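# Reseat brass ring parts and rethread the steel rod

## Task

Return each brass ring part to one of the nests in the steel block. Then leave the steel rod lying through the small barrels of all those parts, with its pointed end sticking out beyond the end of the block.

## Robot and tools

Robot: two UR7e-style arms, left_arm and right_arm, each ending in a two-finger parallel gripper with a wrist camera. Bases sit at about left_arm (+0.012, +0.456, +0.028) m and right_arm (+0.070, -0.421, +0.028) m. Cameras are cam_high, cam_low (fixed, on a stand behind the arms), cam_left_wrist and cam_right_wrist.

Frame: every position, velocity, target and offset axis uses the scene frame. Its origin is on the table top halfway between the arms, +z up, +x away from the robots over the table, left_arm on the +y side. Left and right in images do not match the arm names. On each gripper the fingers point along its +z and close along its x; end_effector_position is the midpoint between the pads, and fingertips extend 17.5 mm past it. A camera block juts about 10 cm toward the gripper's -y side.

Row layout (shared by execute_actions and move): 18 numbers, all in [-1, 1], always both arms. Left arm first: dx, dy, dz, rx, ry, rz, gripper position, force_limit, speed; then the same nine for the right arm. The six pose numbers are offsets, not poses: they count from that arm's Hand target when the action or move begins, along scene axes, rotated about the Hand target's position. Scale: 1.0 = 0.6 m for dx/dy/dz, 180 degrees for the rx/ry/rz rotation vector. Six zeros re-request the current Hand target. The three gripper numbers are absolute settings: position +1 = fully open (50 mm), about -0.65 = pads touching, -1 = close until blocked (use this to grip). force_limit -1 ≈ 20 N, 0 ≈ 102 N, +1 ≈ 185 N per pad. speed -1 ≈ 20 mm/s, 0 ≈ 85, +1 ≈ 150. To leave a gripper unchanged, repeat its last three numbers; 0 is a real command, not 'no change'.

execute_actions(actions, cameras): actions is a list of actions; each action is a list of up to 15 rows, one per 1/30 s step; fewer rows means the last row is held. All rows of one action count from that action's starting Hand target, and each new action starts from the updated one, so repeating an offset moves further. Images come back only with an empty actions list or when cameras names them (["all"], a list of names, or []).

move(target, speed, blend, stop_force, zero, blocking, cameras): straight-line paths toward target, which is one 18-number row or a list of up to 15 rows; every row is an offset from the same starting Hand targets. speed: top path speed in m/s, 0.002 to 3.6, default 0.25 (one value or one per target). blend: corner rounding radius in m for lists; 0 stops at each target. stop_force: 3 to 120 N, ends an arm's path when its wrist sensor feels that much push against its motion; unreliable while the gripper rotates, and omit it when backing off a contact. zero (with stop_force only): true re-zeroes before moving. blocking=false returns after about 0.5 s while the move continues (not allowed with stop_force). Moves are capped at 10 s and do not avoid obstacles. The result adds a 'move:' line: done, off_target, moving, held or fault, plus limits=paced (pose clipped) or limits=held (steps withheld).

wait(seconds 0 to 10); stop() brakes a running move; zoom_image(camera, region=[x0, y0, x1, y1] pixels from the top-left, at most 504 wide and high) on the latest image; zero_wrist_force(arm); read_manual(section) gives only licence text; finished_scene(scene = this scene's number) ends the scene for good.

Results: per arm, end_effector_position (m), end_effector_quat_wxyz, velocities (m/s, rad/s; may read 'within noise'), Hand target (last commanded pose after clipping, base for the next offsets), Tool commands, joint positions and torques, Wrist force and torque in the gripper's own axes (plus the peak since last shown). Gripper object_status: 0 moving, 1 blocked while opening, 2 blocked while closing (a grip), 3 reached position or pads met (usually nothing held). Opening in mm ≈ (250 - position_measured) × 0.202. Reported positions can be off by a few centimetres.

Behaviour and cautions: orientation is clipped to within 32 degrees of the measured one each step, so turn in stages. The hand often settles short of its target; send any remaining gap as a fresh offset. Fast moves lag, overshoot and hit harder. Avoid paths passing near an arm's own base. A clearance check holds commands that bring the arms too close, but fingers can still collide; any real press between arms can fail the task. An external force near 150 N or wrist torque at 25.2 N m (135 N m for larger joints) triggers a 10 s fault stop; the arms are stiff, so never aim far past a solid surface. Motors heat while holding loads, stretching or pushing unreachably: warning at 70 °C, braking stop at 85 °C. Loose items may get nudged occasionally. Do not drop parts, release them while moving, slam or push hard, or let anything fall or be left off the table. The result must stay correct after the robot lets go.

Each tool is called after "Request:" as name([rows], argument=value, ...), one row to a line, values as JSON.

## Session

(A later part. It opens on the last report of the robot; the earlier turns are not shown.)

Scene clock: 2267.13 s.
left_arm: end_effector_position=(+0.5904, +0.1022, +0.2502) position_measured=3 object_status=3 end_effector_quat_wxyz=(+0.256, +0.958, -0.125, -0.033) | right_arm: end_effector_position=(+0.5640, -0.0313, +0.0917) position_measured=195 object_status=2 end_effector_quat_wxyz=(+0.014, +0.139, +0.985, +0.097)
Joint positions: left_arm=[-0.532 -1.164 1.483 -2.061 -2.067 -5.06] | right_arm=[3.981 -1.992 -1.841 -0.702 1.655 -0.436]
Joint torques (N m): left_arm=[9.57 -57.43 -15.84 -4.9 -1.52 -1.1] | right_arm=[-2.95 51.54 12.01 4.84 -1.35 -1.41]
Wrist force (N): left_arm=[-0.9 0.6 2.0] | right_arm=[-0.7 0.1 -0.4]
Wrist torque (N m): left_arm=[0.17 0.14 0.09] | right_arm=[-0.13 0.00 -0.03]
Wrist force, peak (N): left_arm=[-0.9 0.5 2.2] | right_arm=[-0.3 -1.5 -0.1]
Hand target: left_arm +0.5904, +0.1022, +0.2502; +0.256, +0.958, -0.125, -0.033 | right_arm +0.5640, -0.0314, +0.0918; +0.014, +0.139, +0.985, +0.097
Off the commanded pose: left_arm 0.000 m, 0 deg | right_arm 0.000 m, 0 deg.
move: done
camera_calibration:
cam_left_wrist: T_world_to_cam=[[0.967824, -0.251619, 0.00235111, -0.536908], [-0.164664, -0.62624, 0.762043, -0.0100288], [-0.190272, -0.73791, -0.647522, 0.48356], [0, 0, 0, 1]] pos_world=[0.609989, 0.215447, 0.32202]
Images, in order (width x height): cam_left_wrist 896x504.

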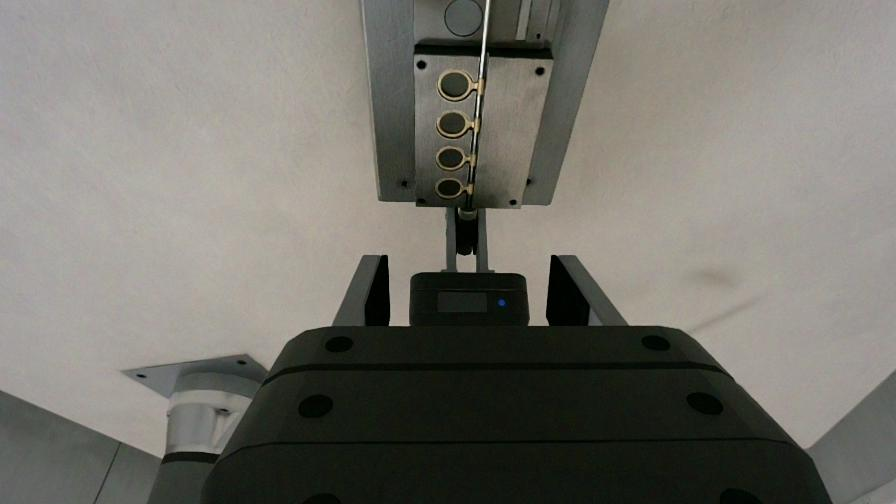

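Request:
move([
  [0.0347,0.0697,-0.12,0,0,0,0.14,-0.7,0,0,0,0,0,0,0,-0.97,0.2,-1],
], speed=0.1, cameras=["cam_left_wrist", "cam_low", "cam_high"])

Request:
zoom_image(camera="cam_left_wrist", region=[380, 50, 580, 300])

Request:
zoom_image(camera="cam_low", region=[300, 200, 520, 350])

Scene clock: 2300.73 s.
left_arm: end_effector_position=(+0.6112, +0.1441, +0.1780) position_measured=132 object_status=3 end_effector_quat_wxyz=(+0.256, +0.958, -0.125, -0.033) | right_arm: end_effector_position=(+0.5640, -0.0314, +0.0918) position_measured=195 object_status=2 end_effector_quat_wxyz=(+0.014, +0.139, +0.985, +0.097)
Joint positions: left_arm=[-0.459 -1.089 1.559 -2.172 -2.079 -4.978] | right_arm=[3.981 -1.992 -1.841 -0.702 1.655 -0.436]
Joint torques (N m): left_arm=[-11.86 -56.52 -37.2 -1.59 -1.82 -0.85] | right_arm=[-9.21 54.11 14.73 5.74 1.59 -1.25]
Wrist force (N): left_arm=[-0.9 0.7 2.0] | right_arm=[-0.4 -0.3 -0.5]
Wrist torque (N m): left_arm=[0.20 0.13 0.21] | right_arm=[-0.14 -0.03 -0.03]
Wrist force, peak (N): left_arm=[-0.6 -1.3 2.9] | right_arm=[-0.8 -0.5 -0.6]
Hand target: left_arm +0.6112, +0.1440, +0.1782; +0.256, +0.958, -0.125, -0.033 | right_arm +0.5640, -0.0314, +0.0918; +0.014, +0.139, +0.985, +0.097
Off the commanded pose: left_arm 0.000 m, 0 deg | right_arm 0.000 m, 0 deg.
move: done
camera_calibration:
cam_left_wrist: T_world_to_cam=[[0.967868, -0.25145, 0.00199175, -0.546283], [-0.164271, -0.626265, 0.762107, 0.0743841], [-0.190384, -0.737946, -0.647448, 0.471885], [0, 0, 0, 1]] pos_world=[0.630789, 0.257447, 0.24992]
Images, in order (width x height): cam_high 896x504, cam_low 896x504, cam_left_wrist 896x504.

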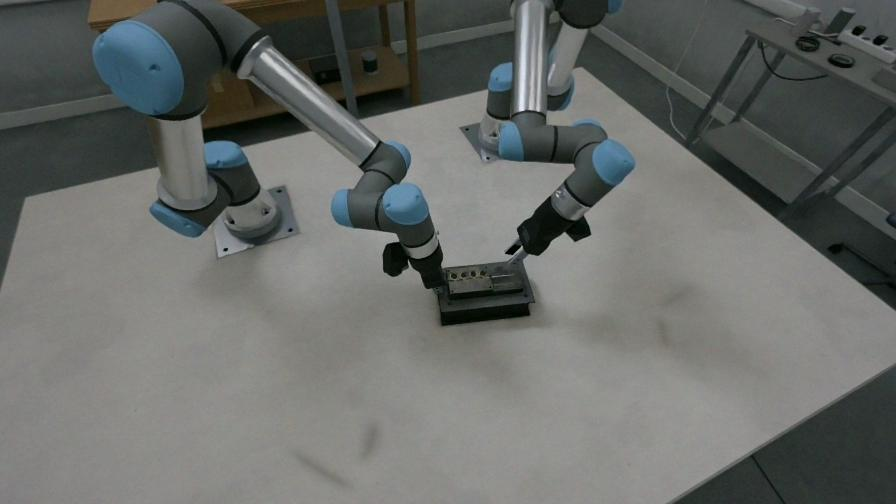

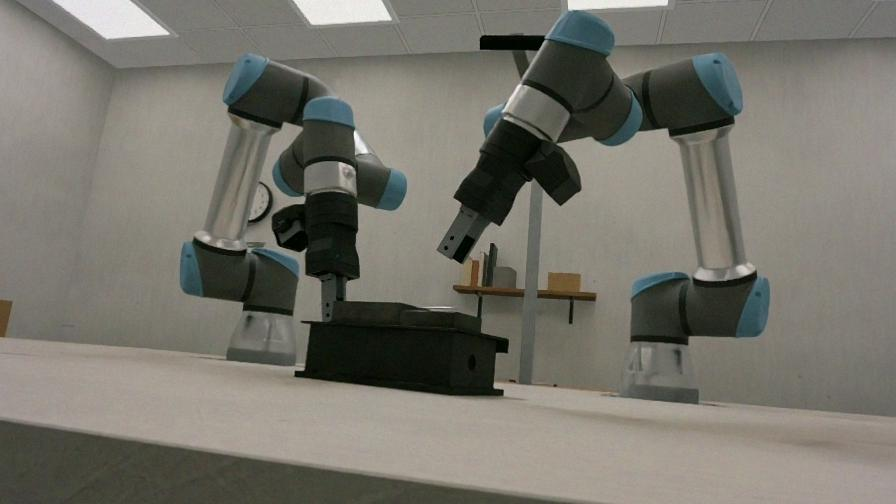

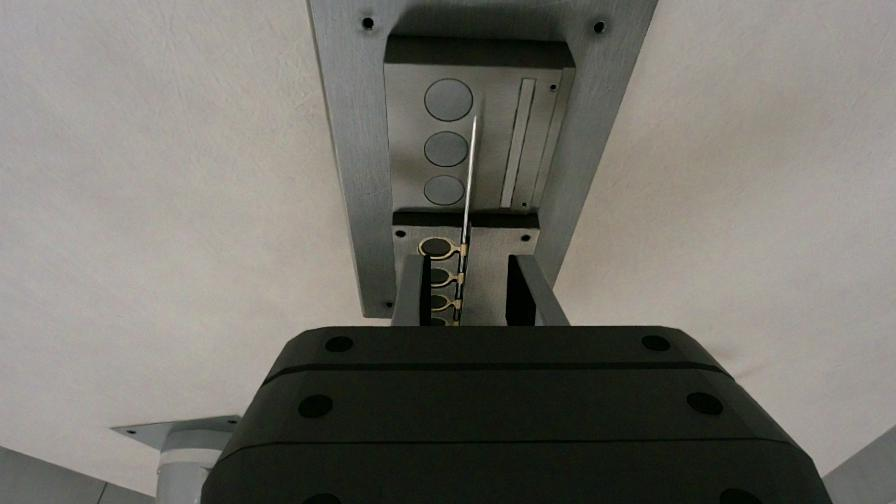

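Scaled by 2.016.

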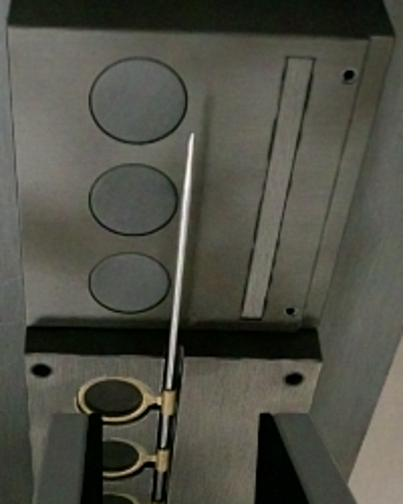

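Scaled by 2.291.

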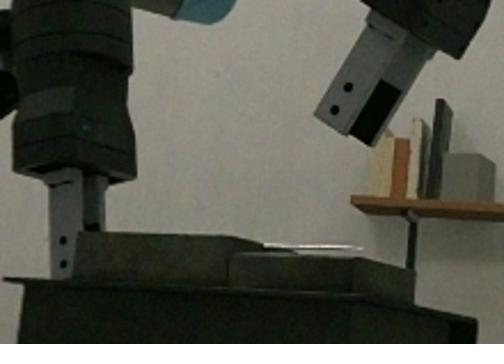

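Request:
move(target=[0,0,-0.09,0,0,0,0.14,-0.7,0,0,0,0,0,0,0,-0.97,0.2,-1], speed=0.06, cameras=["cam_left_wrist", "cam_low"])

Request:
zoom_image(camera="cam_low", region=[360, 230, 520, 340])

Scene clock: 2306.33 s.
left_arm: end_effector_position=(+0.6111, +0.1441, +0.1240) position_measured=132 object_status=3 end_effector_quat_wxyz=(+0.256, +0.958, -0.125, -0.034) | right_arm: end_effector_position=(+0.5640, -0.0314, +0.0918) position_measured=195 object_status=2 end_effector_quat_wxyz=(+0.014, +0.139, +0.985, +0.097)
Joint positions: left_arm=[-0.459 -1.025 1.615 -2.292 -2.078 -4.978] | right_arm=[3.981 -1.992 -1.841 -0.702 1.655 -0.436]
Joint torques (N m): left_arm=[-11.27 -59.73 -37.47 -1.94 1.23 -0.99] | right_arm=[-9.1 53.11 16.56 5.8 2.11 -1.25]
Wrist force (N): left_arm=[-0.5 0.5 1.8] | right_arm=[-0.7 -0.4 -0.6]
Wrist torque (N m): left_arm=[0.18 0.08 0.19] | right_arm=[-0.16 0.02 -0.04]
Wrist force, peak (N): left_arm=[-0.6 -0.2 2.8] | right_arm=[-0.7 -0.5 -0.8]
Hand target: left_arm +0.6112, +0.1440, +0.1242; +0.256, +0.958, -0.125, -0.033 | right_arm +0.5640, -0.0314, +0.0918; +0.014, +0.139, +0.985, +0.097
Off the commanded pose: left_arm 0.000 m, 0 deg | right_arm 0.000 m, 0 deg.
move: done
camera_calibration:
cam_left_wrist: T_world_to_cam=[[0.967828, -0.251603, 0.00195151, -0.546032], [-0.16439, -0.62644, 0.761937, 0.115688], [-0.190484, -0.737745, -0.647648, 0.436816], [0, 0, 0, 1]] pos_world=[0.63069, 0.257347, 0.195821]
Images, in order (width x height): cam_low 896x504, cam_left_wrist 896x504.

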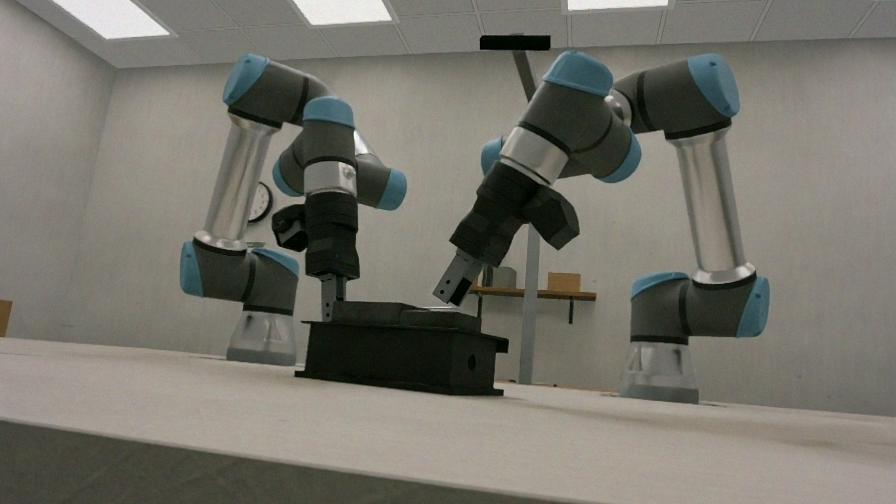

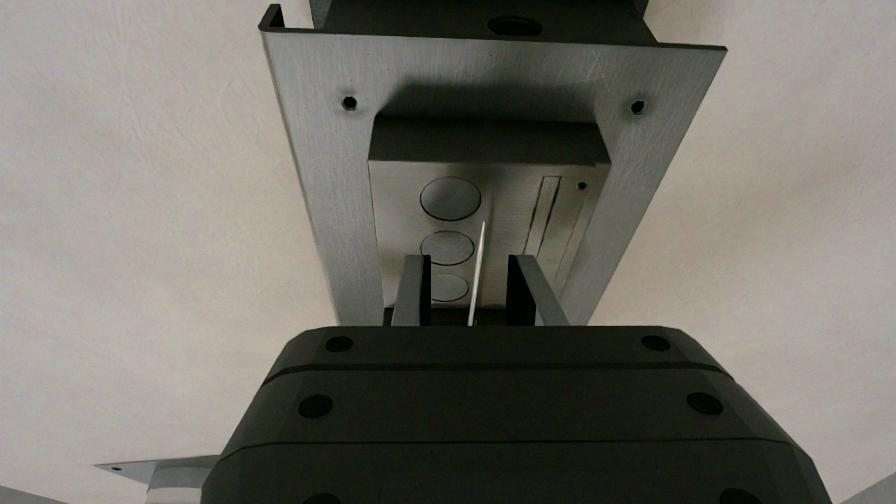

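Scaled by 3.150.

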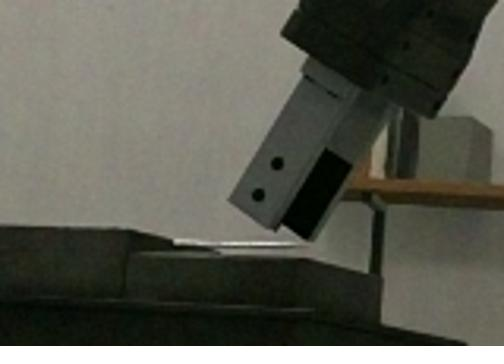

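Request:
move(target=[0.0008,-0.0002,-0.0217,0,0,0,0.14,-0.7,0,0,0,0,0,0,0,-0.97,0.2,-1], speed=0.015, stop_force=4, cameras=["cam_left_wrist", "cam_low"])

Request:
zoom_image(camera="cam_low", region=[360, 230, 520, 340])

Request:
zoom_image(camera="cam_left_wrist", region=[380, 180, 560, 340])

Scene clock: 2318.27 s.
left_arm: end_effector_position=(+0.6117, +0.1439, +0.1126) position_measured=132 object_status=3 end_effector_quat_wxyz=(+0.256, +0.958, -0.125, -0.033) | right_arm: end_effector_position=(+0.5640, -0.0314, +0.0918) position_measured=195 object_status=2 end_effector_quat_wxyz=(+0.014, +0.139, +0.985, +0.097)
Joint positions: left_arm=[-0.459 -1.009 1.623 -2.317 -2.078 -4.978] | right_arm=[3.981 -1.992 -1.841 -0.702 1.655 -0.436]
Joint torques (N m): left_arm=[-5.2 -59.55 -37 -3.2 -0.96 1.1] | right_arm=[-9.6 53.44 19.96 5.8 2.14 -1.29]
Wrist force (N): left_arm=[-0.8 1.1 1.5] | right_arm=[-0.5 -0.4 -0.5]
Wrist torque (N m): left_arm=[0.19 0.12 0.19] | right_arm=[-0.15 -0.01 -0.04]
Wrist force, peak (N): left_arm=[-7.1 6.9 -16.8] | right_arm=[-0.7 -0.4 -0.7]
Hand target: left_arm +0.6116, +0.1438, +0.1126; +0.256, +0.958, -0.125, -0.033 (not the last commanded pose) | right_arm +0.5640, -0.0314, +0.0918; +0.014, +0.139, +0.985, +0.097
Off the commanded pose: left_arm 0.001 m, 0 deg | right_arm 0.000 m, 0 deg.
move: contact (left_arm)
camera_calibration:
cam_left_wrist: T_world_to_cam=[[0.9678, -0.251709, 0.00227299, -0.546559], [-0.164673, -0.626273, 0.762014, 0.124377], [-0.190382, -0.737851, -0.647557, 0.429391], [0, 0, 0, 1]] pos_world=[0.63119, 0.257147, 0.184521]
Images, in order (width x height): cam_low 896x504, cam_left_wrist 896x504.

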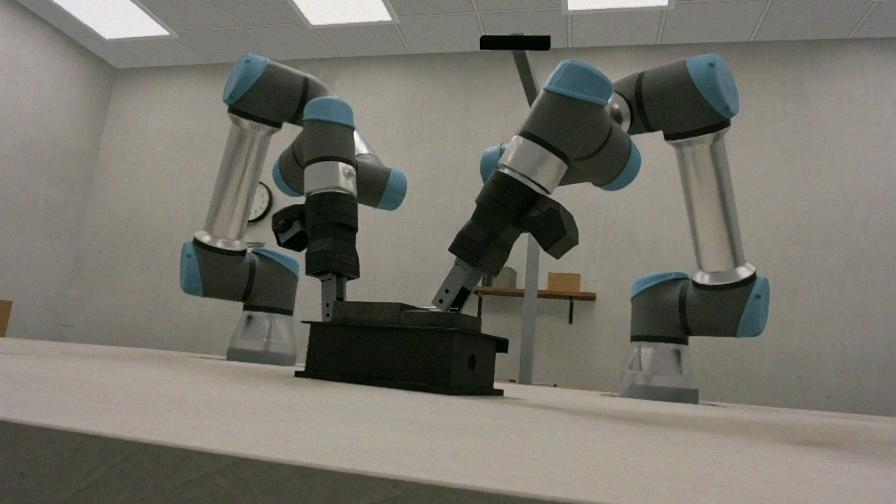

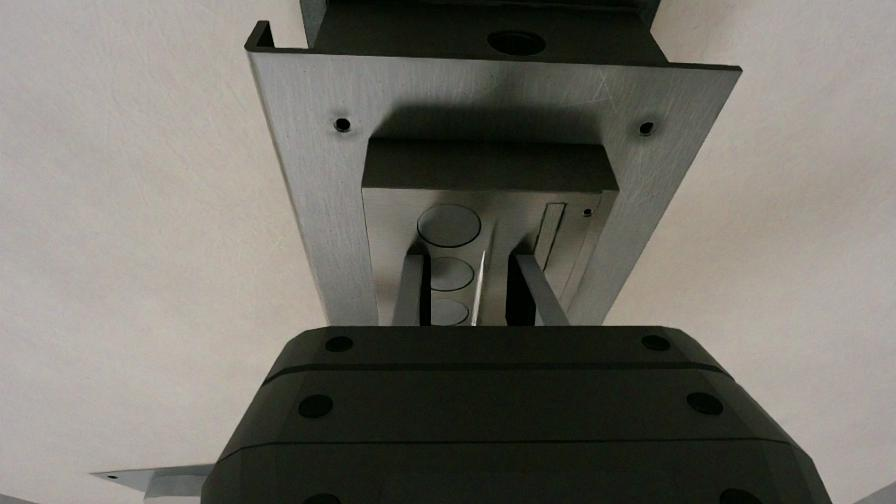

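Scaled by 3.150.

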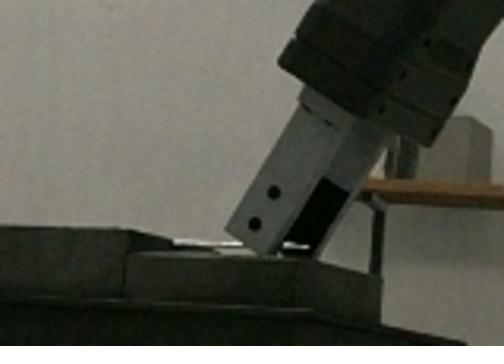

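Scaled by 2.800.

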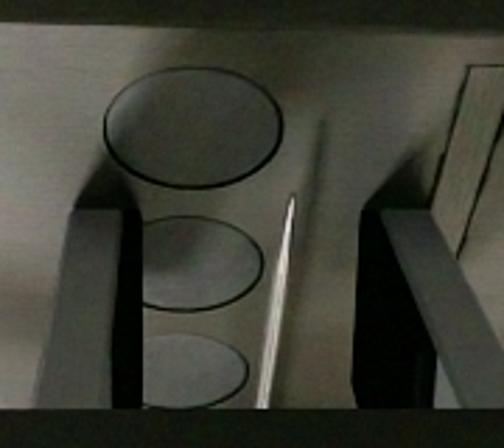

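Request:
move(target=[0.0032,-0.0009,0.0017,0,0,0,0.14,-0.7,0,0,0,0,0,0,0,-0.97,0.2,-1], speed=0.02)

Request:
move(target=[0,0,0,0,0,0,-0.45,-1,-1,0,0,0,0,0,0,-0.97,0.2,-1], cameras=["cam_left_wrist", "cam_low"])

Request:
zoom_image(camera="cam_left_wrist", region=[400, 180, 540, 340])

Scene clock: 2332.70 s.
left_arm: end_effector_position=(+0.6136, +0.1433, +0.1137) position_measured=132 object_status=3 end_effector_quat_wxyz=(+0.256, +0.958, -0.125, -0.033) | right_arm: end_effector_position=(+0.5640, -0.0314, +0.0918) position_measured=195 object_status=2 end_effector_quat_wxyz=(+0.014, +0.139, +0.985, +0.097)
Joint positions: left_arm=[-0.459 -1.006 1.615 -2.311 -2.078 -4.977] | right_arm=[3.981 -1.992 -1.841 -0.702 1.655 -0.436]
Joint torques (N m): left_arm=[13.62 -37.89 -26.92 -3.13 -3.42 1.22] | right_arm=[-8.68 53.18 22.09 5.7 2.14 -1.3]
Wrist force (N): left_arm=[-0.7 0.2 2.0] | right_arm=[-0.8 -0.5 -0.5]
Wrist torque (N m): left_arm=[0.11 0.10 0.08] | right_arm=[-0.17 0.04 -0.03]
Wrist force, peak (N): left_arm=[-0.7 0.2 2.2] | right_arm=[-0.8 -0.5 -0.6]
Hand target: left_arm +0.6136, +0.1433, +0.1136; +0.256, +0.958, -0.125, -0.033 | right_arm +0.5640, -0.0314, +0.0918; +0.014, +0.139, +0.985, +0.097
Off the commanded pose: left_arm 0.000 m, 0 deg | right_arm 0.000 m, 0 deg.
move: done

Scene clock: 2333.80 s.
left_arm: end_effector_position=(+0.6136, +0.1433, +0.1136) position_measured=220 object_status=0 end_effector_quat_wxyz=(+0.256, +0.958, -0.125, -0.033) | right_arm: end_effector_position=(+0.5640, -0.0314, +0.0918) position_measured=195 object_status=2 end_effector_quat_wxyz=(+0.014, +0.139, +0.985, +0.097)
Joint positions: left_arm=[-0.459 -1.006 1.615 -2.311 -2.078 -4.977] | right_arm=[3.981 -1.992 -1.841 -0.702 1.655 -0.436]
Joint torques (N m): left_arm=[13.31 -49.74 -10.27 -5.5 -3.51 -0.11] | right_arm=[-8.8 53.83 22.88 5.79 2.11 -1.37]
Wrist force (N): left_arm=[-0.6 0.6 2.0] | right_arm=[-0.4 -0.4 -0.7]
Wrist torque (N m): left_arm=[0.17 0.10 0.09] | right_arm=[-0.16 -0.03 -0.04]
Wrist force, peak (N): left_arm=[-0.7 0.3 2.1] | right_arm=[-0.8 -0.5 -0.5]
Hand target: left_arm +0.6136, +0.1433, +0.1136; +0.256, +0.958, -0.125, -0.033 | right_arm +0.5640, -0.0314, +0.0918; +0.014, +0.139, +0.985, +0.097
Off the commanded pose: left_arm 0.000 m, 0 deg | right_arm 0.000 m, 0 deg.
move: done
camera_calibration:
cam_left_wrist: T_world_to_cam=[[0.967785, -0.251769, 0.00234744, -0.548611], [-0.164767, -0.62625, 0.762013, 0.123685], [-0.190381, -0.737851, -0.647558, 0.43005], [0, 0, 0, 1]] pos_world=[0.63319, 0.256647, 0.185521]
Images, in order (width x height): cam_low 896x504, cam_left_wrist 896x504.

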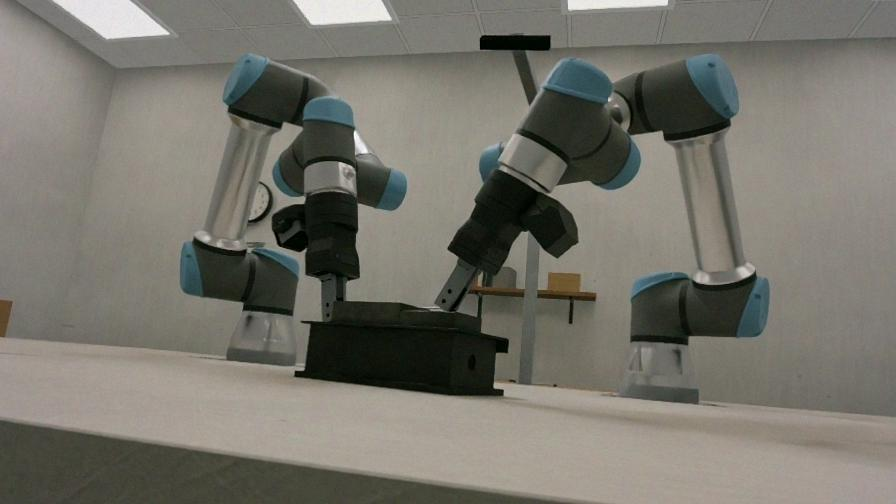

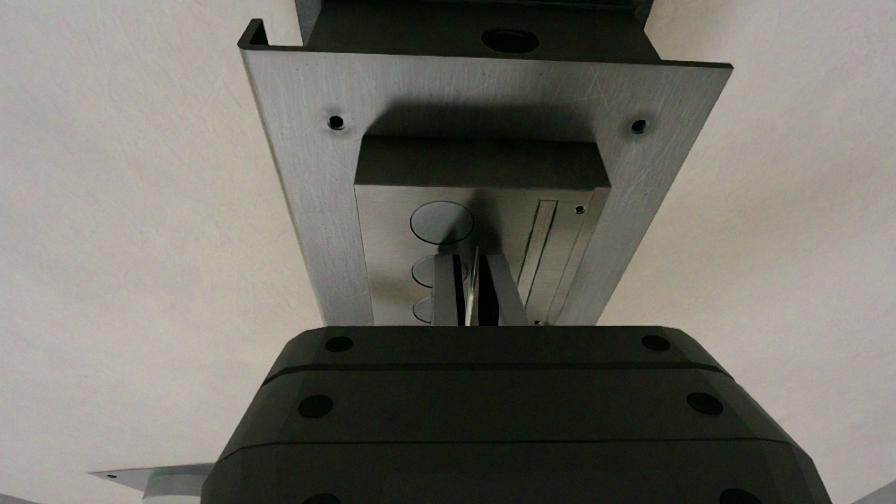

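Scaled by 3.150.

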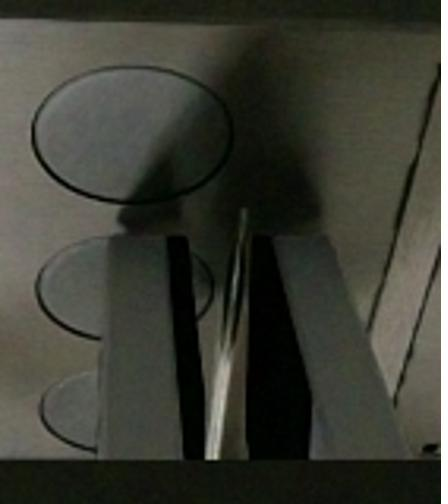

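Request:
move(target=[0,0,0,0,0,0,-1,-1,-1,0,0,0,0,0,0,-0.97,0.2,-1], cameras=["cam_left_wrist"])

Request:
zoom_image(camera="cam_left_wrist", region=[400, 180, 540, 340])

Scene clock: 2346.73 s.
left_arm: end_effector_position=(+0.6136, +0.1433, +0.1137) position_measured=243 object_status=2 end_effector_quat_wxyz=(+0.256, +0.958, -0.125, -0.033) | right_arm: end_effector_position=(+0.5640, -0.0314, +0.0918) position_measured=195 object_status=2 end_effector_quat_wxyz=(+0.014, +0.139, +0.985, +0.097)
Joint positions: left_arm=[-0.459 -1.006 1.615 -2.311 -2.078 -4.977] | right_arm=[3.981 -1.992 -1.841 -0.702 1.655 -0.436]
Joint torques (N m): left_arm=[8.4 -59.16 -9.6 5.32 -3.56 -0.95] | right_arm=[-3.16 54.14 24.11 1.28 1.93 -1.28]
Wrist force (N): left_arm=[30.2 1.6 5.4] | right_arm=[-14.6 2.8 2.1]
Wrist torque (N m): left_arm=[0.09 0.17 0.30] | right_arm=[-0.04 0.13 -0.22]
Wrist force, peak (N): left_arm=[30.2 1.6 5.4] | right_arm=[-14.6 2.8 2.1]
Hand target: left_arm +0.6136, +0.1433, +0.1136; +0.256, +0.958, -0.125, -0.033 | right_arm +0.5640, -0.0314, +0.0918; +0.014, +0.139, +0.985, +0.097
Off the commanded pose: left_arm 0.000 m, 0 deg | right_arm 0.000 m, 0 deg.
move: done
camera_calibration:
cam_left_wrist: T_world_to_cam=[[0.967804, -0.251694, 0.00244428, -0.54866], [-0.164781, -0.62621, 0.762042, 0.123679], [-0.190271, -0.73791, -0.647523, 0.429989], [0, 0, 0, 1]] pos_world=[0.633189, 0.256647, 0.18552]
Images, in order (width x height): cam_left_wrist 896x504.

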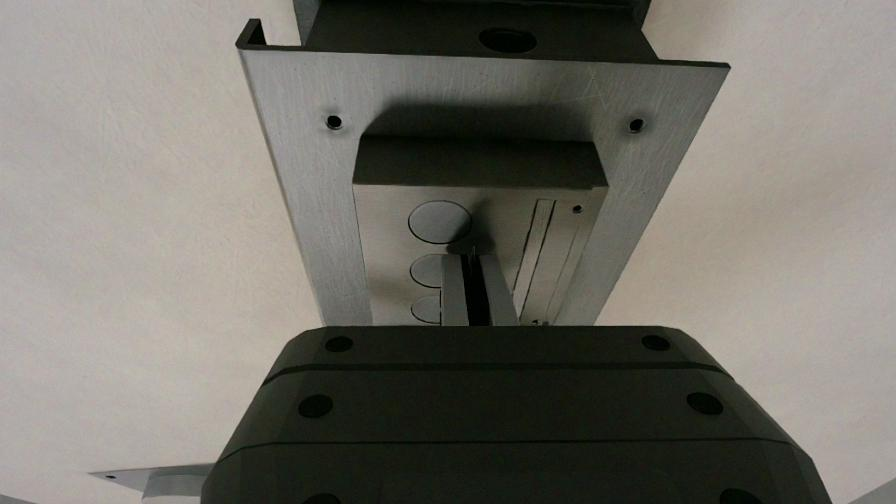

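Scaled by 3.150.

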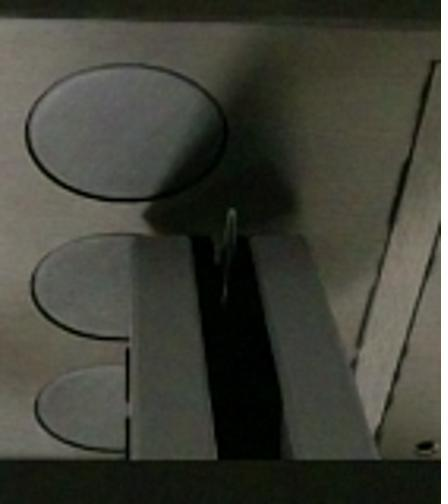

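Request:
move(target=[0.001,-0.00028,0,0,0,0,-1,-1,-1,0,0,0,0,0,0,-0.97,0.2,-1], speed=0.01)

Request:
move(target=[0.001,-0.00028,0,0,0,0,-1,-1,-1,0,0,0,0,0,0,-0.97,0.2,-1], speed=0.01)

Scene clock: 2359.47 s.
left_arm: end_effector_position=(+0.6141, +0.1431, +0.1136) position_measured=244 object_status=2 end_effector_quat_wxyz=(+0.256, +0.958, -0.125, -0.033) | right_arm: end_effector_position=(+0.5640, -0.0314, +0.0918) position_measured=195 object_status=2 end_effector_quat_wxyz=(+0.014, +0.139, +0.985, +0.097)
Joint positions: left_arm=[-0.459 -1.005 1.613 -2.31 -2.078 -4.977] | right_arm=[3.981 -1.992 -1.841 -0.702 1.655 -0.436]
Joint torques (N m): left_arm=[11.45 -33.04 -30.47 -0.17 -4.39 1.24] | right_arm=[13.21 53.24 20.21 0.76 2.06 -1.36]
Wrist force (N): left_arm=[11.0 1.1 0.6] | right_arm=[-7.4 0.7 -0.3]
Wrist torque (N m): left_arm=[0.17 0.10 0.20] | right_arm=[-0.10 0.01 0.07]
Wrist force, peak (N): left_arm=[31.5 2.6 5.5] | right_arm=[-15.4 4.0 2.0]
Hand target: left_arm +0.6142, +0.1431, +0.1136; +0.256, +0.958, -0.125, -0.033 | right_arm +0.5640, -0.0314, +0.0918; +0.014, +0.139, +0.985, +0.097
Off the commanded pose: left_arm 0.000 m, 0 deg | right_arm 0.000 m, 0 deg.
move: done

Scene clock: 2360.17 s.
left_arm: end_effector_position=(+0.6148, +0.1430, +0.1136) position_measured=244 object_status=2 end_effector_quat_wxyz=(+0.256, +0.958, -0.125, -0.033) | right_arm: end_effector_position=(+0.5640, -0.0314, +0.0918) position_measured=195 object_status=2 end_effector_quat_wxyz=(+0.014, +0.139, +0.985, +0.097)
Joint positions: left_arm=[-0.458 -1.004 1.611 -2.309 -2.079 -4.977] | right_arm=[3.981 -1.992 -1.841 -0.702 1.655 -0.436]
Joint torques (N m): left_arm=[13.27 -36.4 -35.25 -2.78 -3.21 1.26] | right_arm=[9.42 52.92 20.02 4.14 2.19 -1.27]
Wrist force (N): left_arm=[-3.5 1.4 1.6] | right_arm=[-1.2 -0.4 -1.0]
Wrist torque (N m): left_arm=[0.28 0.19 0.13] | right_arm=[-0.09 -0.06 0.16]
Wrist force, peak (N): left_arm=[11.0 1.3 1.2] | right_arm=[-7.4 0.9 -0.4]
Hand target: left_arm +0.6148, +0.1430, +0.1136; +0.256, +0.958, -0.125, -0.033 | right_arm +0.5640, -0.0314, +0.0918; +0.014, +0.139, +0.985, +0.097
Off the commanded pose: left_arm 0.000 m, 0 deg | right_arm 0.000 m, 0 deg.
move: done

Request:
move(target=[-0.0002,0,0,0,0,0,-1,-1,-1,0,0,0,0,0,0,-0.97,0.2,-1], speed=0.01)

Request:
move(target=[0,0,0,0,0,0,-1,-1,-1,0,0,0,0,0,0,-0.19,0.2,-1], speed=0.01)

Request:
wait(seconds=0.5, cameras=["all"])

Request:
zoom_image(camera="cam_low", region=[300, 240, 460, 340])

Request:
zoom_image(camera="cam_high", region=[420, 240, 540, 310])

Scene clock: 2368.90 s.
left_arm: end_effector_position=(+0.6147, +0.1430, +0.1137) position_measured=244 object_status=2 end_effector_quat_wxyz=(+0.256, +0.958, -0.125, -0.033) | right_arm: end_effector_position=(+0.5640, -0.0314, +0.0918) position_measured=195 object_status=2 end_effector_quat_wxyz=(+0.014, +0.139, +0.985, +0.097)
Joint positions: left_arm=[-0.458 -1.004 1.611 -2.309 -2.079 -4.977] | right_arm=[3.981 -1.992 -1.841 -0.702 1.655 -0.436]
Joint torques (N m): left_arm=[-1.45 -60.4 -10.22 -5.28 1.14 -1.16] | right_arm=[-7.24 52.52 17.7 5.66 2.21 -1.13]
Wrist force (N): left_arm=[-1.5 2.1 2.1] | right_arm=[-0.6 0.1 -0.6]
Wrist torque (N m): left_arm=[0.28 0.19 0.14] | right_arm=[-0.07 -0.03 -0.09]
Wrist force, peak (N): left_arm=[-3.8 1.4 2.0] | right_arm=[-1.3 -0.5 -1.2]
Hand target: left_arm +0.6146, +0.1430, +0.1136; +0.256, +0.958, -0.125, -0.033 | right_arm +0.5640, -0.0314, +0.0918; +0.014, +0.139, +0.985, +0.097
Off the commanded pose: left_arm 0.000 m, 0 deg | right_arm 0.000 m, 0 deg.
move: done

Scene clock: 2369.40 s.
left_arm: end_effector_position=(+0.6147, +0.1430, +0.1136) position_measured=244 object_status=2 end_effector_quat_wxyz=(+0.256, +0.958, -0.125, -0.033) | right_arm: end_effector_position=(+0.5640, -0.0314, +0.0918) position_measured=181 object_status=3 end_effector_quat_wxyz=(+0.014, +0.139, +0.985, +0.097)
Joint positions: left_arm=[-0.458 -1.004 1.611 -2.309 -2.079 -4.977] | right_arm=[3.981 -1.992 -1.841 -0.702 1.655 -0.436]
Joint torques (N m): left_arm=[-8.82 -58.91 -10.83 -4.67 1.07 -1.17] | right_arm=[-6.89 52.56 16.31 5.65 2.19 -1.21]
Wrist force (N): left_arm=[-2.0 1.2 1.6] | right_arm=[0.0 -0.7 0.0]
Wrist torque (N m): left_arm=[0.26 0.22 0.13] | right_arm=[-0.06 -0.04 -0.07]
Wrist force, peak (N): left_arm=[-2.1 1.9 2.4] | right_arm=[-1.2 0.0 -0.4]
Hand target: left_arm +0.6146, +0.1430, +0.1136; +0.256, +0.958, -0.125, -0.033 | right_arm +0.5640, -0.0314, +0.0918; +0.014, +0.139, +0.985, +0.097
Off the commanded pose: left_arm 0.000 m, 0 deg | right_arm 0.000 m, 0 deg.
move: done

Scene clock: 2369.90 s.
left_arm: end_effector_position=(+0.6146, +0.1430, +0.1136) position_measured=244 object_status=2 end_effector_quat_wxyz=(+0.256, +0.958, -0.125, -0.033) | right_arm: end_effector_position=(+0.5640, -0.0314, +0.0918) position_measured=181 object_status=3 end_effector_quat_wxyz=(+0.014, +0.139, +0.985, +0.097)
Joint positions: left_arm=[-0.458 -1.004 1.611 -2.309 -2.079 -4.977] | right_arm=[3.981 -1.992 -1.841 -0.702 1.655 -0.436]
Joint torques (N m): left_arm=[-9.98 -59.28 -10.93 -4.1 1.07 -1.19] | right_arm=[-7.8 52.68 15.86 5.49 2.19 -1.11]
Wrist force (N): left_arm=[-2.2 1.4 1.5] | right_arm=[-0.1 -0.7 0.3]
Wrist torque (N m): left_arm=[0.29 0.24 0.14] | right_arm=[-0.07 -0.03 -0.07]
Wrist force, peak (N): left_arm=[-2.2 1.6 1.8] | right_arm=[0.0 -1.0 0.2]
Hand target: left_arm +0.6146, +0.1430, +0.1136; +0.256, +0.958, -0.125, -0.033 | right_arm +0.5640, -0.0314, +0.0918; +0.014, +0.139, +0.985, +0.097
Tool commands: left_gripper/position=-1.0 left_gripper/force_limit=-1.0 left_gripper/speed=-1.0 right_gripper/position=-0.19 right_gripper/force_limit=+0.2 right_gripper/speed=-1.0
Off the commanded pose: left_arm 0.000 m, 0 deg | right_arm 0.000 m, 0 deg.
wait: 0.50 s; at rest by 0.17 s
camera_calibration:
cam_left_wrist: T_world_to_cam=[[0.967803, -0.251697, 0.00240944, -0.549721], [-0.164769, -0.626262, 0.762002, 0.123606], [-0.190284, -0.737865, -0.64757, 0.42989], [0, 0, 0, 1]] pos_world=[0.634189, 0.256247, 0.185521]
cam_right_wrist: T_world_to_cam=[[-0.961161, 0.275957, 0.00413923, 0.559758], [0.236589, 0.816135, 0.527208, -0.141345], [0.142109, 0.507711, -0.849726, 0.139952], [0, 0, 0, 1]] pos_world=[0.55157, -0.110167, 0.191122]

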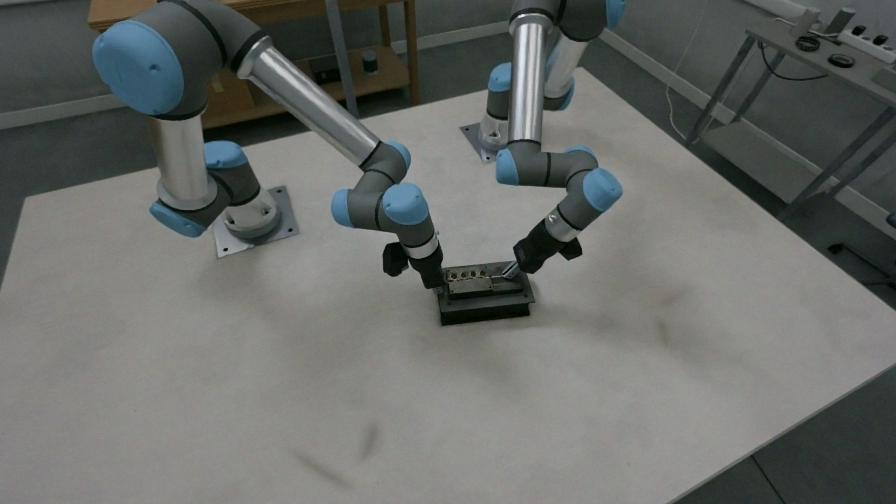

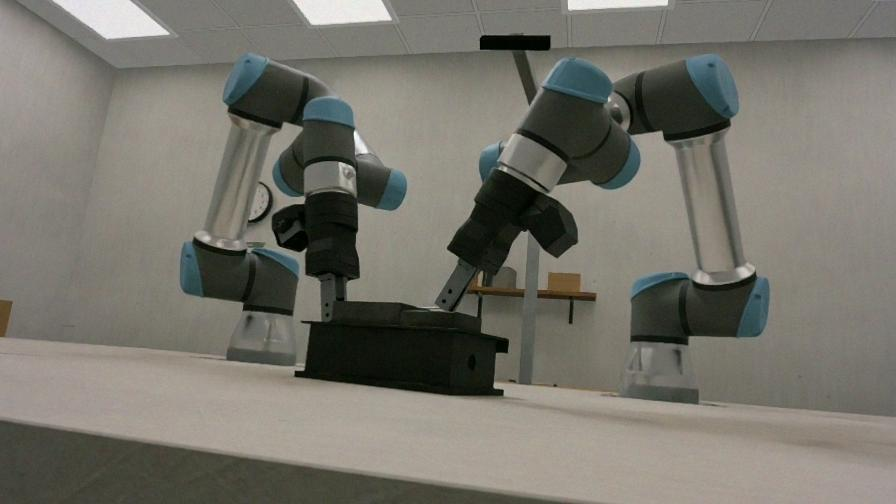

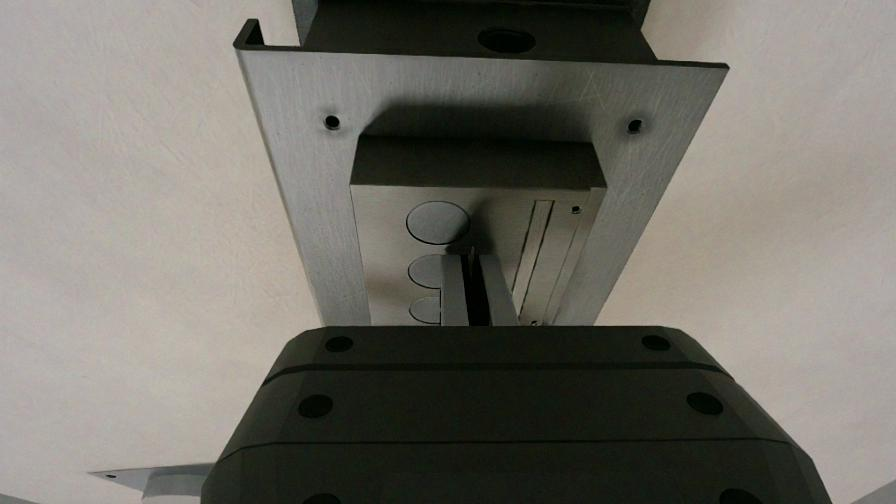

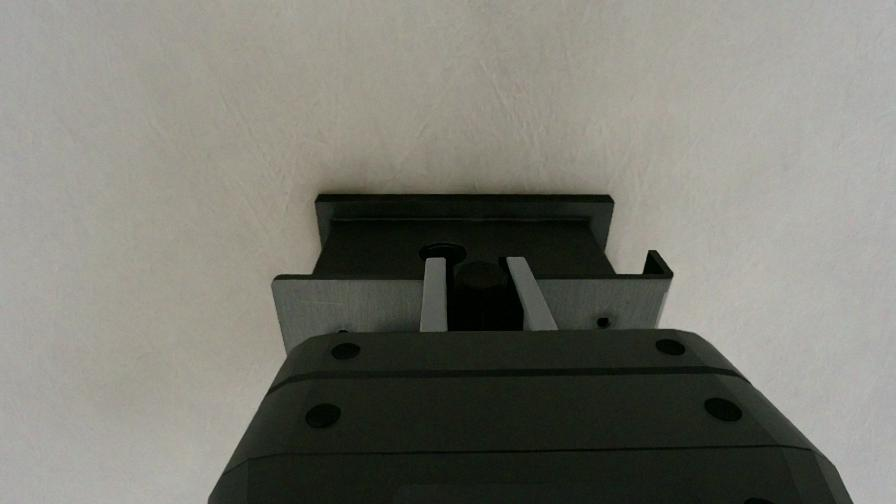

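Scaled by 3.150.

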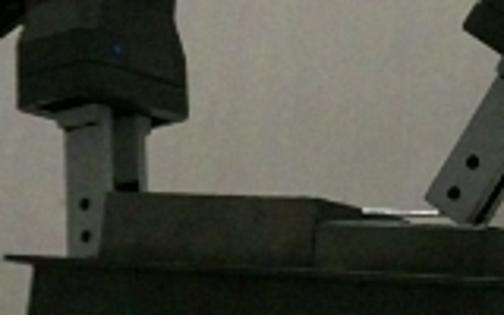

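Scaled by 4.200.

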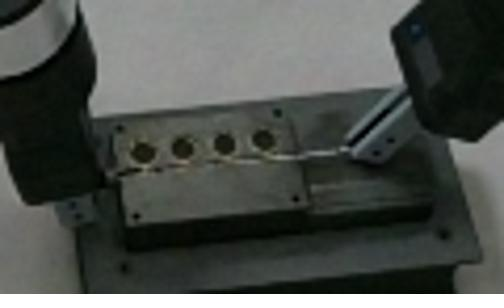

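Request:
move(target=[0,0,0,0,0,0,-1,-1,-1,0,0,0,0,0,0,-0.97,0.2,-1], speed=0.01)

Request:
move(target=[0,0,0,0,0,0,-0.25,-1,-1,0,0,0,0,0,0,-0.97,0.2,-1], speed=0.01)

Request:
move(target=[0,0,0.035,0,0,0,-0.25,-1,-1,0,0,0,0,0,0,-0.97,0.2,-1], speed=0.04)

Request:
move(target=[0,0,0,0,0,0,-1,-1,-1,0,0,0,0,0,0,-0.97,0.2,-1], speed=0.01, cameras=["all"])

Request:
zoom_image(camera="cam_low", region=[300, 240, 500, 340])

Request:
zoom_image(camera="cam_left_wrist", region=[400, 180, 540, 340])

Scene clock: 2390.20 s.
left_arm: end_effector_position=(+0.6146, +0.1430, +0.1136) position_measured=244 object_status=2 end_effector_quat_wxyz=(+0.256, +0.958, -0.125, -0.033) | right_arm: end_effector_position=(+0.5640, -0.0314, +0.0918) position_measured=195 object_status=2 end_effector_quat_wxyz=(+0.014, +0.139, +0.985, +0.097)
Joint positions: left_arm=[-0.458 -1.004 1.611 -2.309 -2.079 -4.977] | right_arm=[3.981 -1.992 -1.841 -0.702 1.655 -0.436]
Joint torques (N m): left_arm=[-9.59 -56.24 -13.19 -2.37 1.17 -1.25] | right_arm=[-6.9 51.61 13.86 4.38 2.32 -1.05]
Wrist force (N): left_arm=[-2.2 1.3 1.8] | right_arm=[-1.0 -0.4 0.2]
Wrist torque (N m): left_arm=[0.27 0.18 0.14] | right_arm=[-0.03 -0.03 0.02]
Wrist force, peak (N): left_arm=[-2.1 1.6 2.2] | right_arm=[-1.1 -0.7 0.4]
Hand target: left_arm +0.6146, +0.1430, +0.1136; +0.256, +0.958, -0.125, -0.033 | right_arm +0.5640, -0.0314, +0.0918; +0.014, +0.139, +0.985, +0.097
Off the commanded pose: left_arm 0.000 m, 0 deg | right_arm 0.000 m, 0 deg.
move: done

Scene clock: 2390.97 s.
left_arm: end_effector_position=(+0.6146, +0.1430, +0.1136) position_measured=189 object_status=0 end_effector_quat_wxyz=(+0.256, +0.958, -0.125, -0.033) | right_arm: end_effector_position=(+0.5640, -0.0314, +0.0918) position_measured=195 object_status=2 end_effector_quat_wxyz=(+0.014, +0.139, +0.985, +0.097)
Joint positions: left_arm=[-0.458 -1.004 1.611 -2.309 -2.079 -4.977] | right_arm=[3.981 -1.992 -1.841 -0.702 1.655 -0.436]
Joint torques (N m): left_arm=[-9.39 -55.43 -13.96 -2.33 1.15 -1.3] | right_arm=[-7.41 50.8 13.23 4.11 2.3 -1.18]
Wrist force (N): left_arm=[-1.5 1.3 2.0] | right_arm=[-0.3 -0.8 0.1]
Wrist torque (N m): left_arm=[0.29 0.24 0.09] | right_arm=[-0.09 -0.04 -0.04]
Wrist force, peak (N): left_arm=[-2.1 1.4 1.9] | right_arm=[-1.0 -0.5 0.1]
Hand target: left_arm +0.6146, +0.1430, +0.1136; +0.256, +0.958, -0.125, -0.033 | right_arm +0.5640, -0.0314, +0.0918; +0.014, +0.139, +0.985, +0.097
Off the commanded pose: left_arm 0.000 m, 0 deg | right_arm 0.000 m, 0 deg.
move: done

Scene clock: 2391.80 s.
left_arm: end_effector_position=(+0.6148, +0.1429, +0.1350) position_measured=189 object_status=3 end_effector_quat_wxyz=(+0.256, +0.958, -0.125, -0.033) | right_arm: end_effector_position=(+0.5640, -0.0314, +0.0918) position_measured=195 object_status=2 end_effector_quat_wxyz=(+0.014, +0.139, +0.985, +0.097)
Joint positions: left_arm=[-0.458 -1.032 1.593 -2.264 -2.079 -4.977] | right_arm=[3.981 -1.992 -1.841 -0.702 1.655 -0.436]
Joint torques (N m): left_arm=[-9.65 -32.81 -11.19 -5.31 1.07 0.06] | right_arm=[-7.33 51.53 13.59 3.88 2.27 -1.19]
Wrist force (N): left_arm=[-1.7 1.1 1.9] | right_arm=[-0.2 -0.7 0.1]
Wrist torque (N m): left_arm=[0.27 0.25 0.09] | right_arm=[-0.05 -0.06 -0.04]
Wrist force, peak (N): left_arm=[-1.7 0.8 2.8] | right_arm=[-0.3 -0.9 0.2]
Hand target: left_arm +0.6146, +0.1430, +0.1346; +0.256, +0.958, -0.125, -0.033 | right_arm +0.5640, -0.0314, +0.0918; +0.014, +0.139, +0.985, +0.097
Off the commanded pose: left_arm 0.000 m, 0 deg | right_arm 0.000 m, 0 deg.
move: done

Scene clock: 2392.63 s.
left_arm: end_effector_position=(+0.6146, +0.1430, +0.1346) position_measured=251 object_status=3 end_effector_quat_wxyz=(+0.256, +0.958, -0.125, -0.033) | right_arm: end_effector_position=(+0.5640, -0.0314, +0.0918) position_measured=195 object_status=2 end_effector_quat_wxyz=(+0.014, +0.139, +0.985, +0.097)
Joint positions: left_arm=[-0.458 -1.031 1.593 -2.264 -2.079 -4.977] | right_arm=[3.981 -1.992 -1.841 -0.702 1.655 -0.436]
Joint torques (N m): left_arm=[-8.95 -33.43 -10.25 -4.33 1.05 1.32] | right_arm=[-6.67 50.78 13.53 3.65 2.31 -1.29]
Wrist force (N): left_arm=[-1.5 1.5 1.7] | right_arm=[-0.4 -0.9 0.2]
Wrist torque (N m): left_arm=[0.33 0.22 0.08] | right_arm=[-0.09 -0.01 -0.04]
Wrist force, peak (N): left_arm=[-1.5 1.4 2.2] | right_arm=[-0.4 -1.0 0.2]
Hand target: left_arm +0.6146, +0.1430, +0.1346; +0.256, +0.958, -0.125, -0.033 | right_arm +0.5640, -0.0314, +0.0918; +0.014, +0.139, +0.985, +0.097
Off the commanded pose: left_arm 0.000 m, 0 deg | right_arm 0.000 m, 0 deg.
move: done
camera_calibration:
cam_left_wrist: T_world_to_cam=[[0.967785, -0.251769, 0.00234744, -0.549729], [-0.164767, -0.62625, 0.762013, 0.107597], [-0.190381, -0.737851, -0.647558, 0.443544], [0, 0, 0, 1]] pos_world=[0.63419, 0.256247, 0.206521]
cam_right_wrist: T_world_to_cam=[[-0.961161, 0.275957, 0.00413923, 0.559758], [0.236589, 0.816135, 0.527208, -0.141345], [0.142109, 0.507711, -0.849726, 0.139952], [0, 0, 0, 1]] pos_world=[0.55157, -0.110167, 0.191122]

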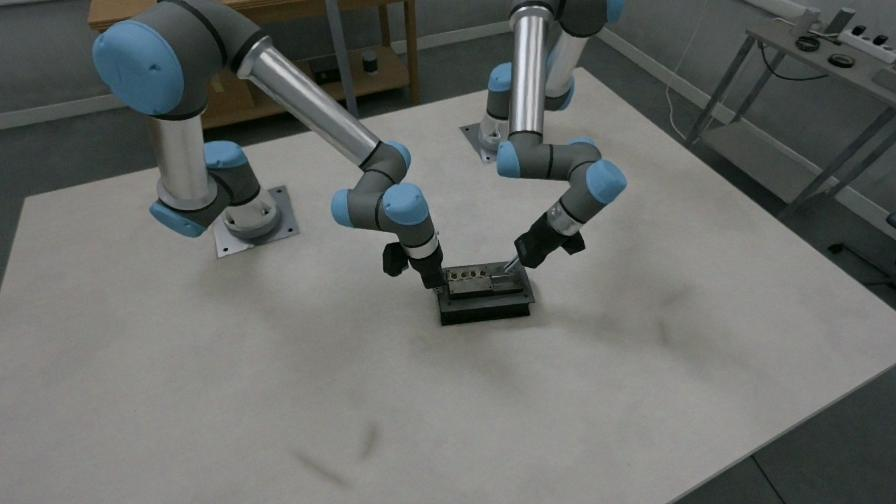

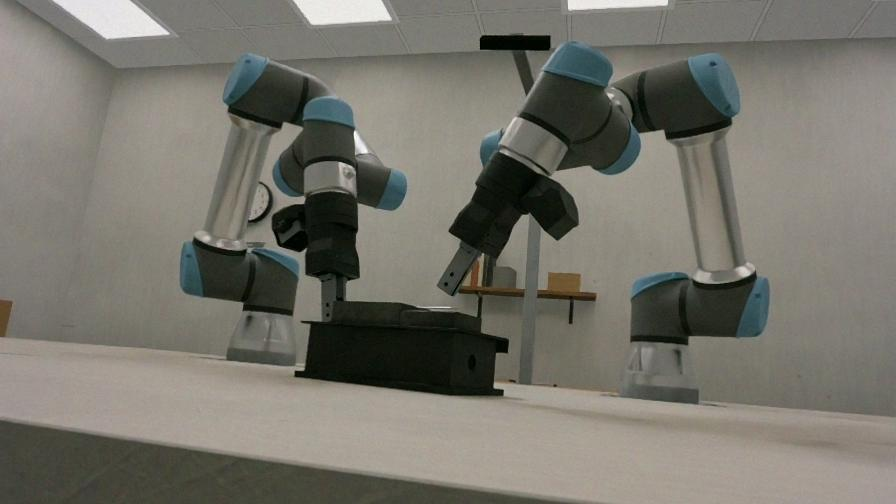

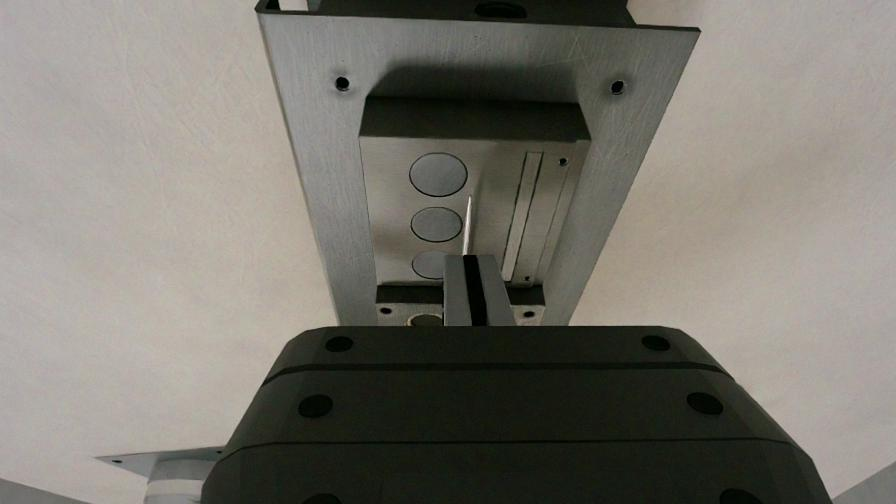

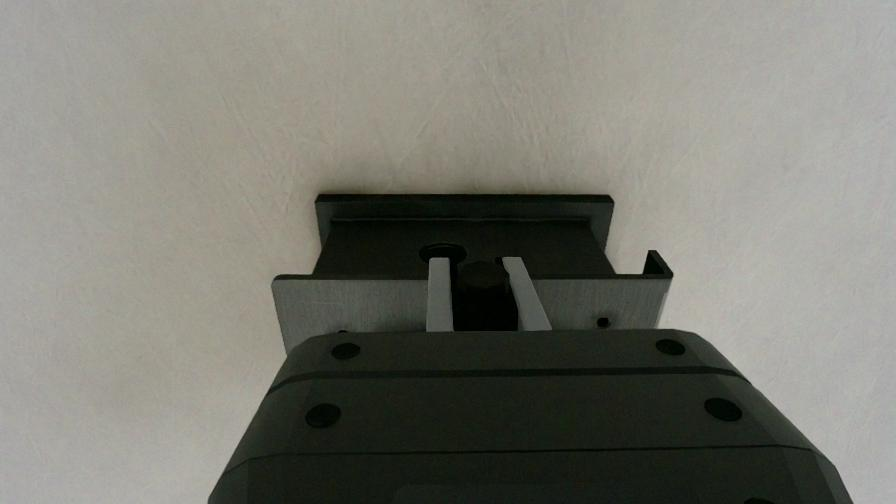

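Scaled by 2.520.

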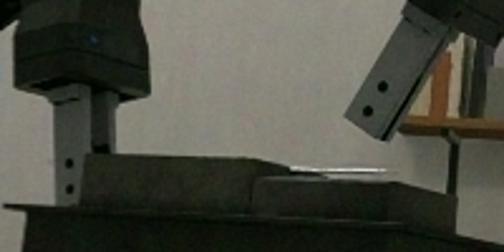

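Scaled by 3.150.

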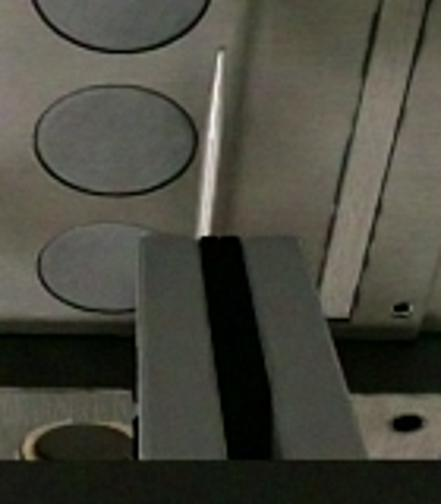

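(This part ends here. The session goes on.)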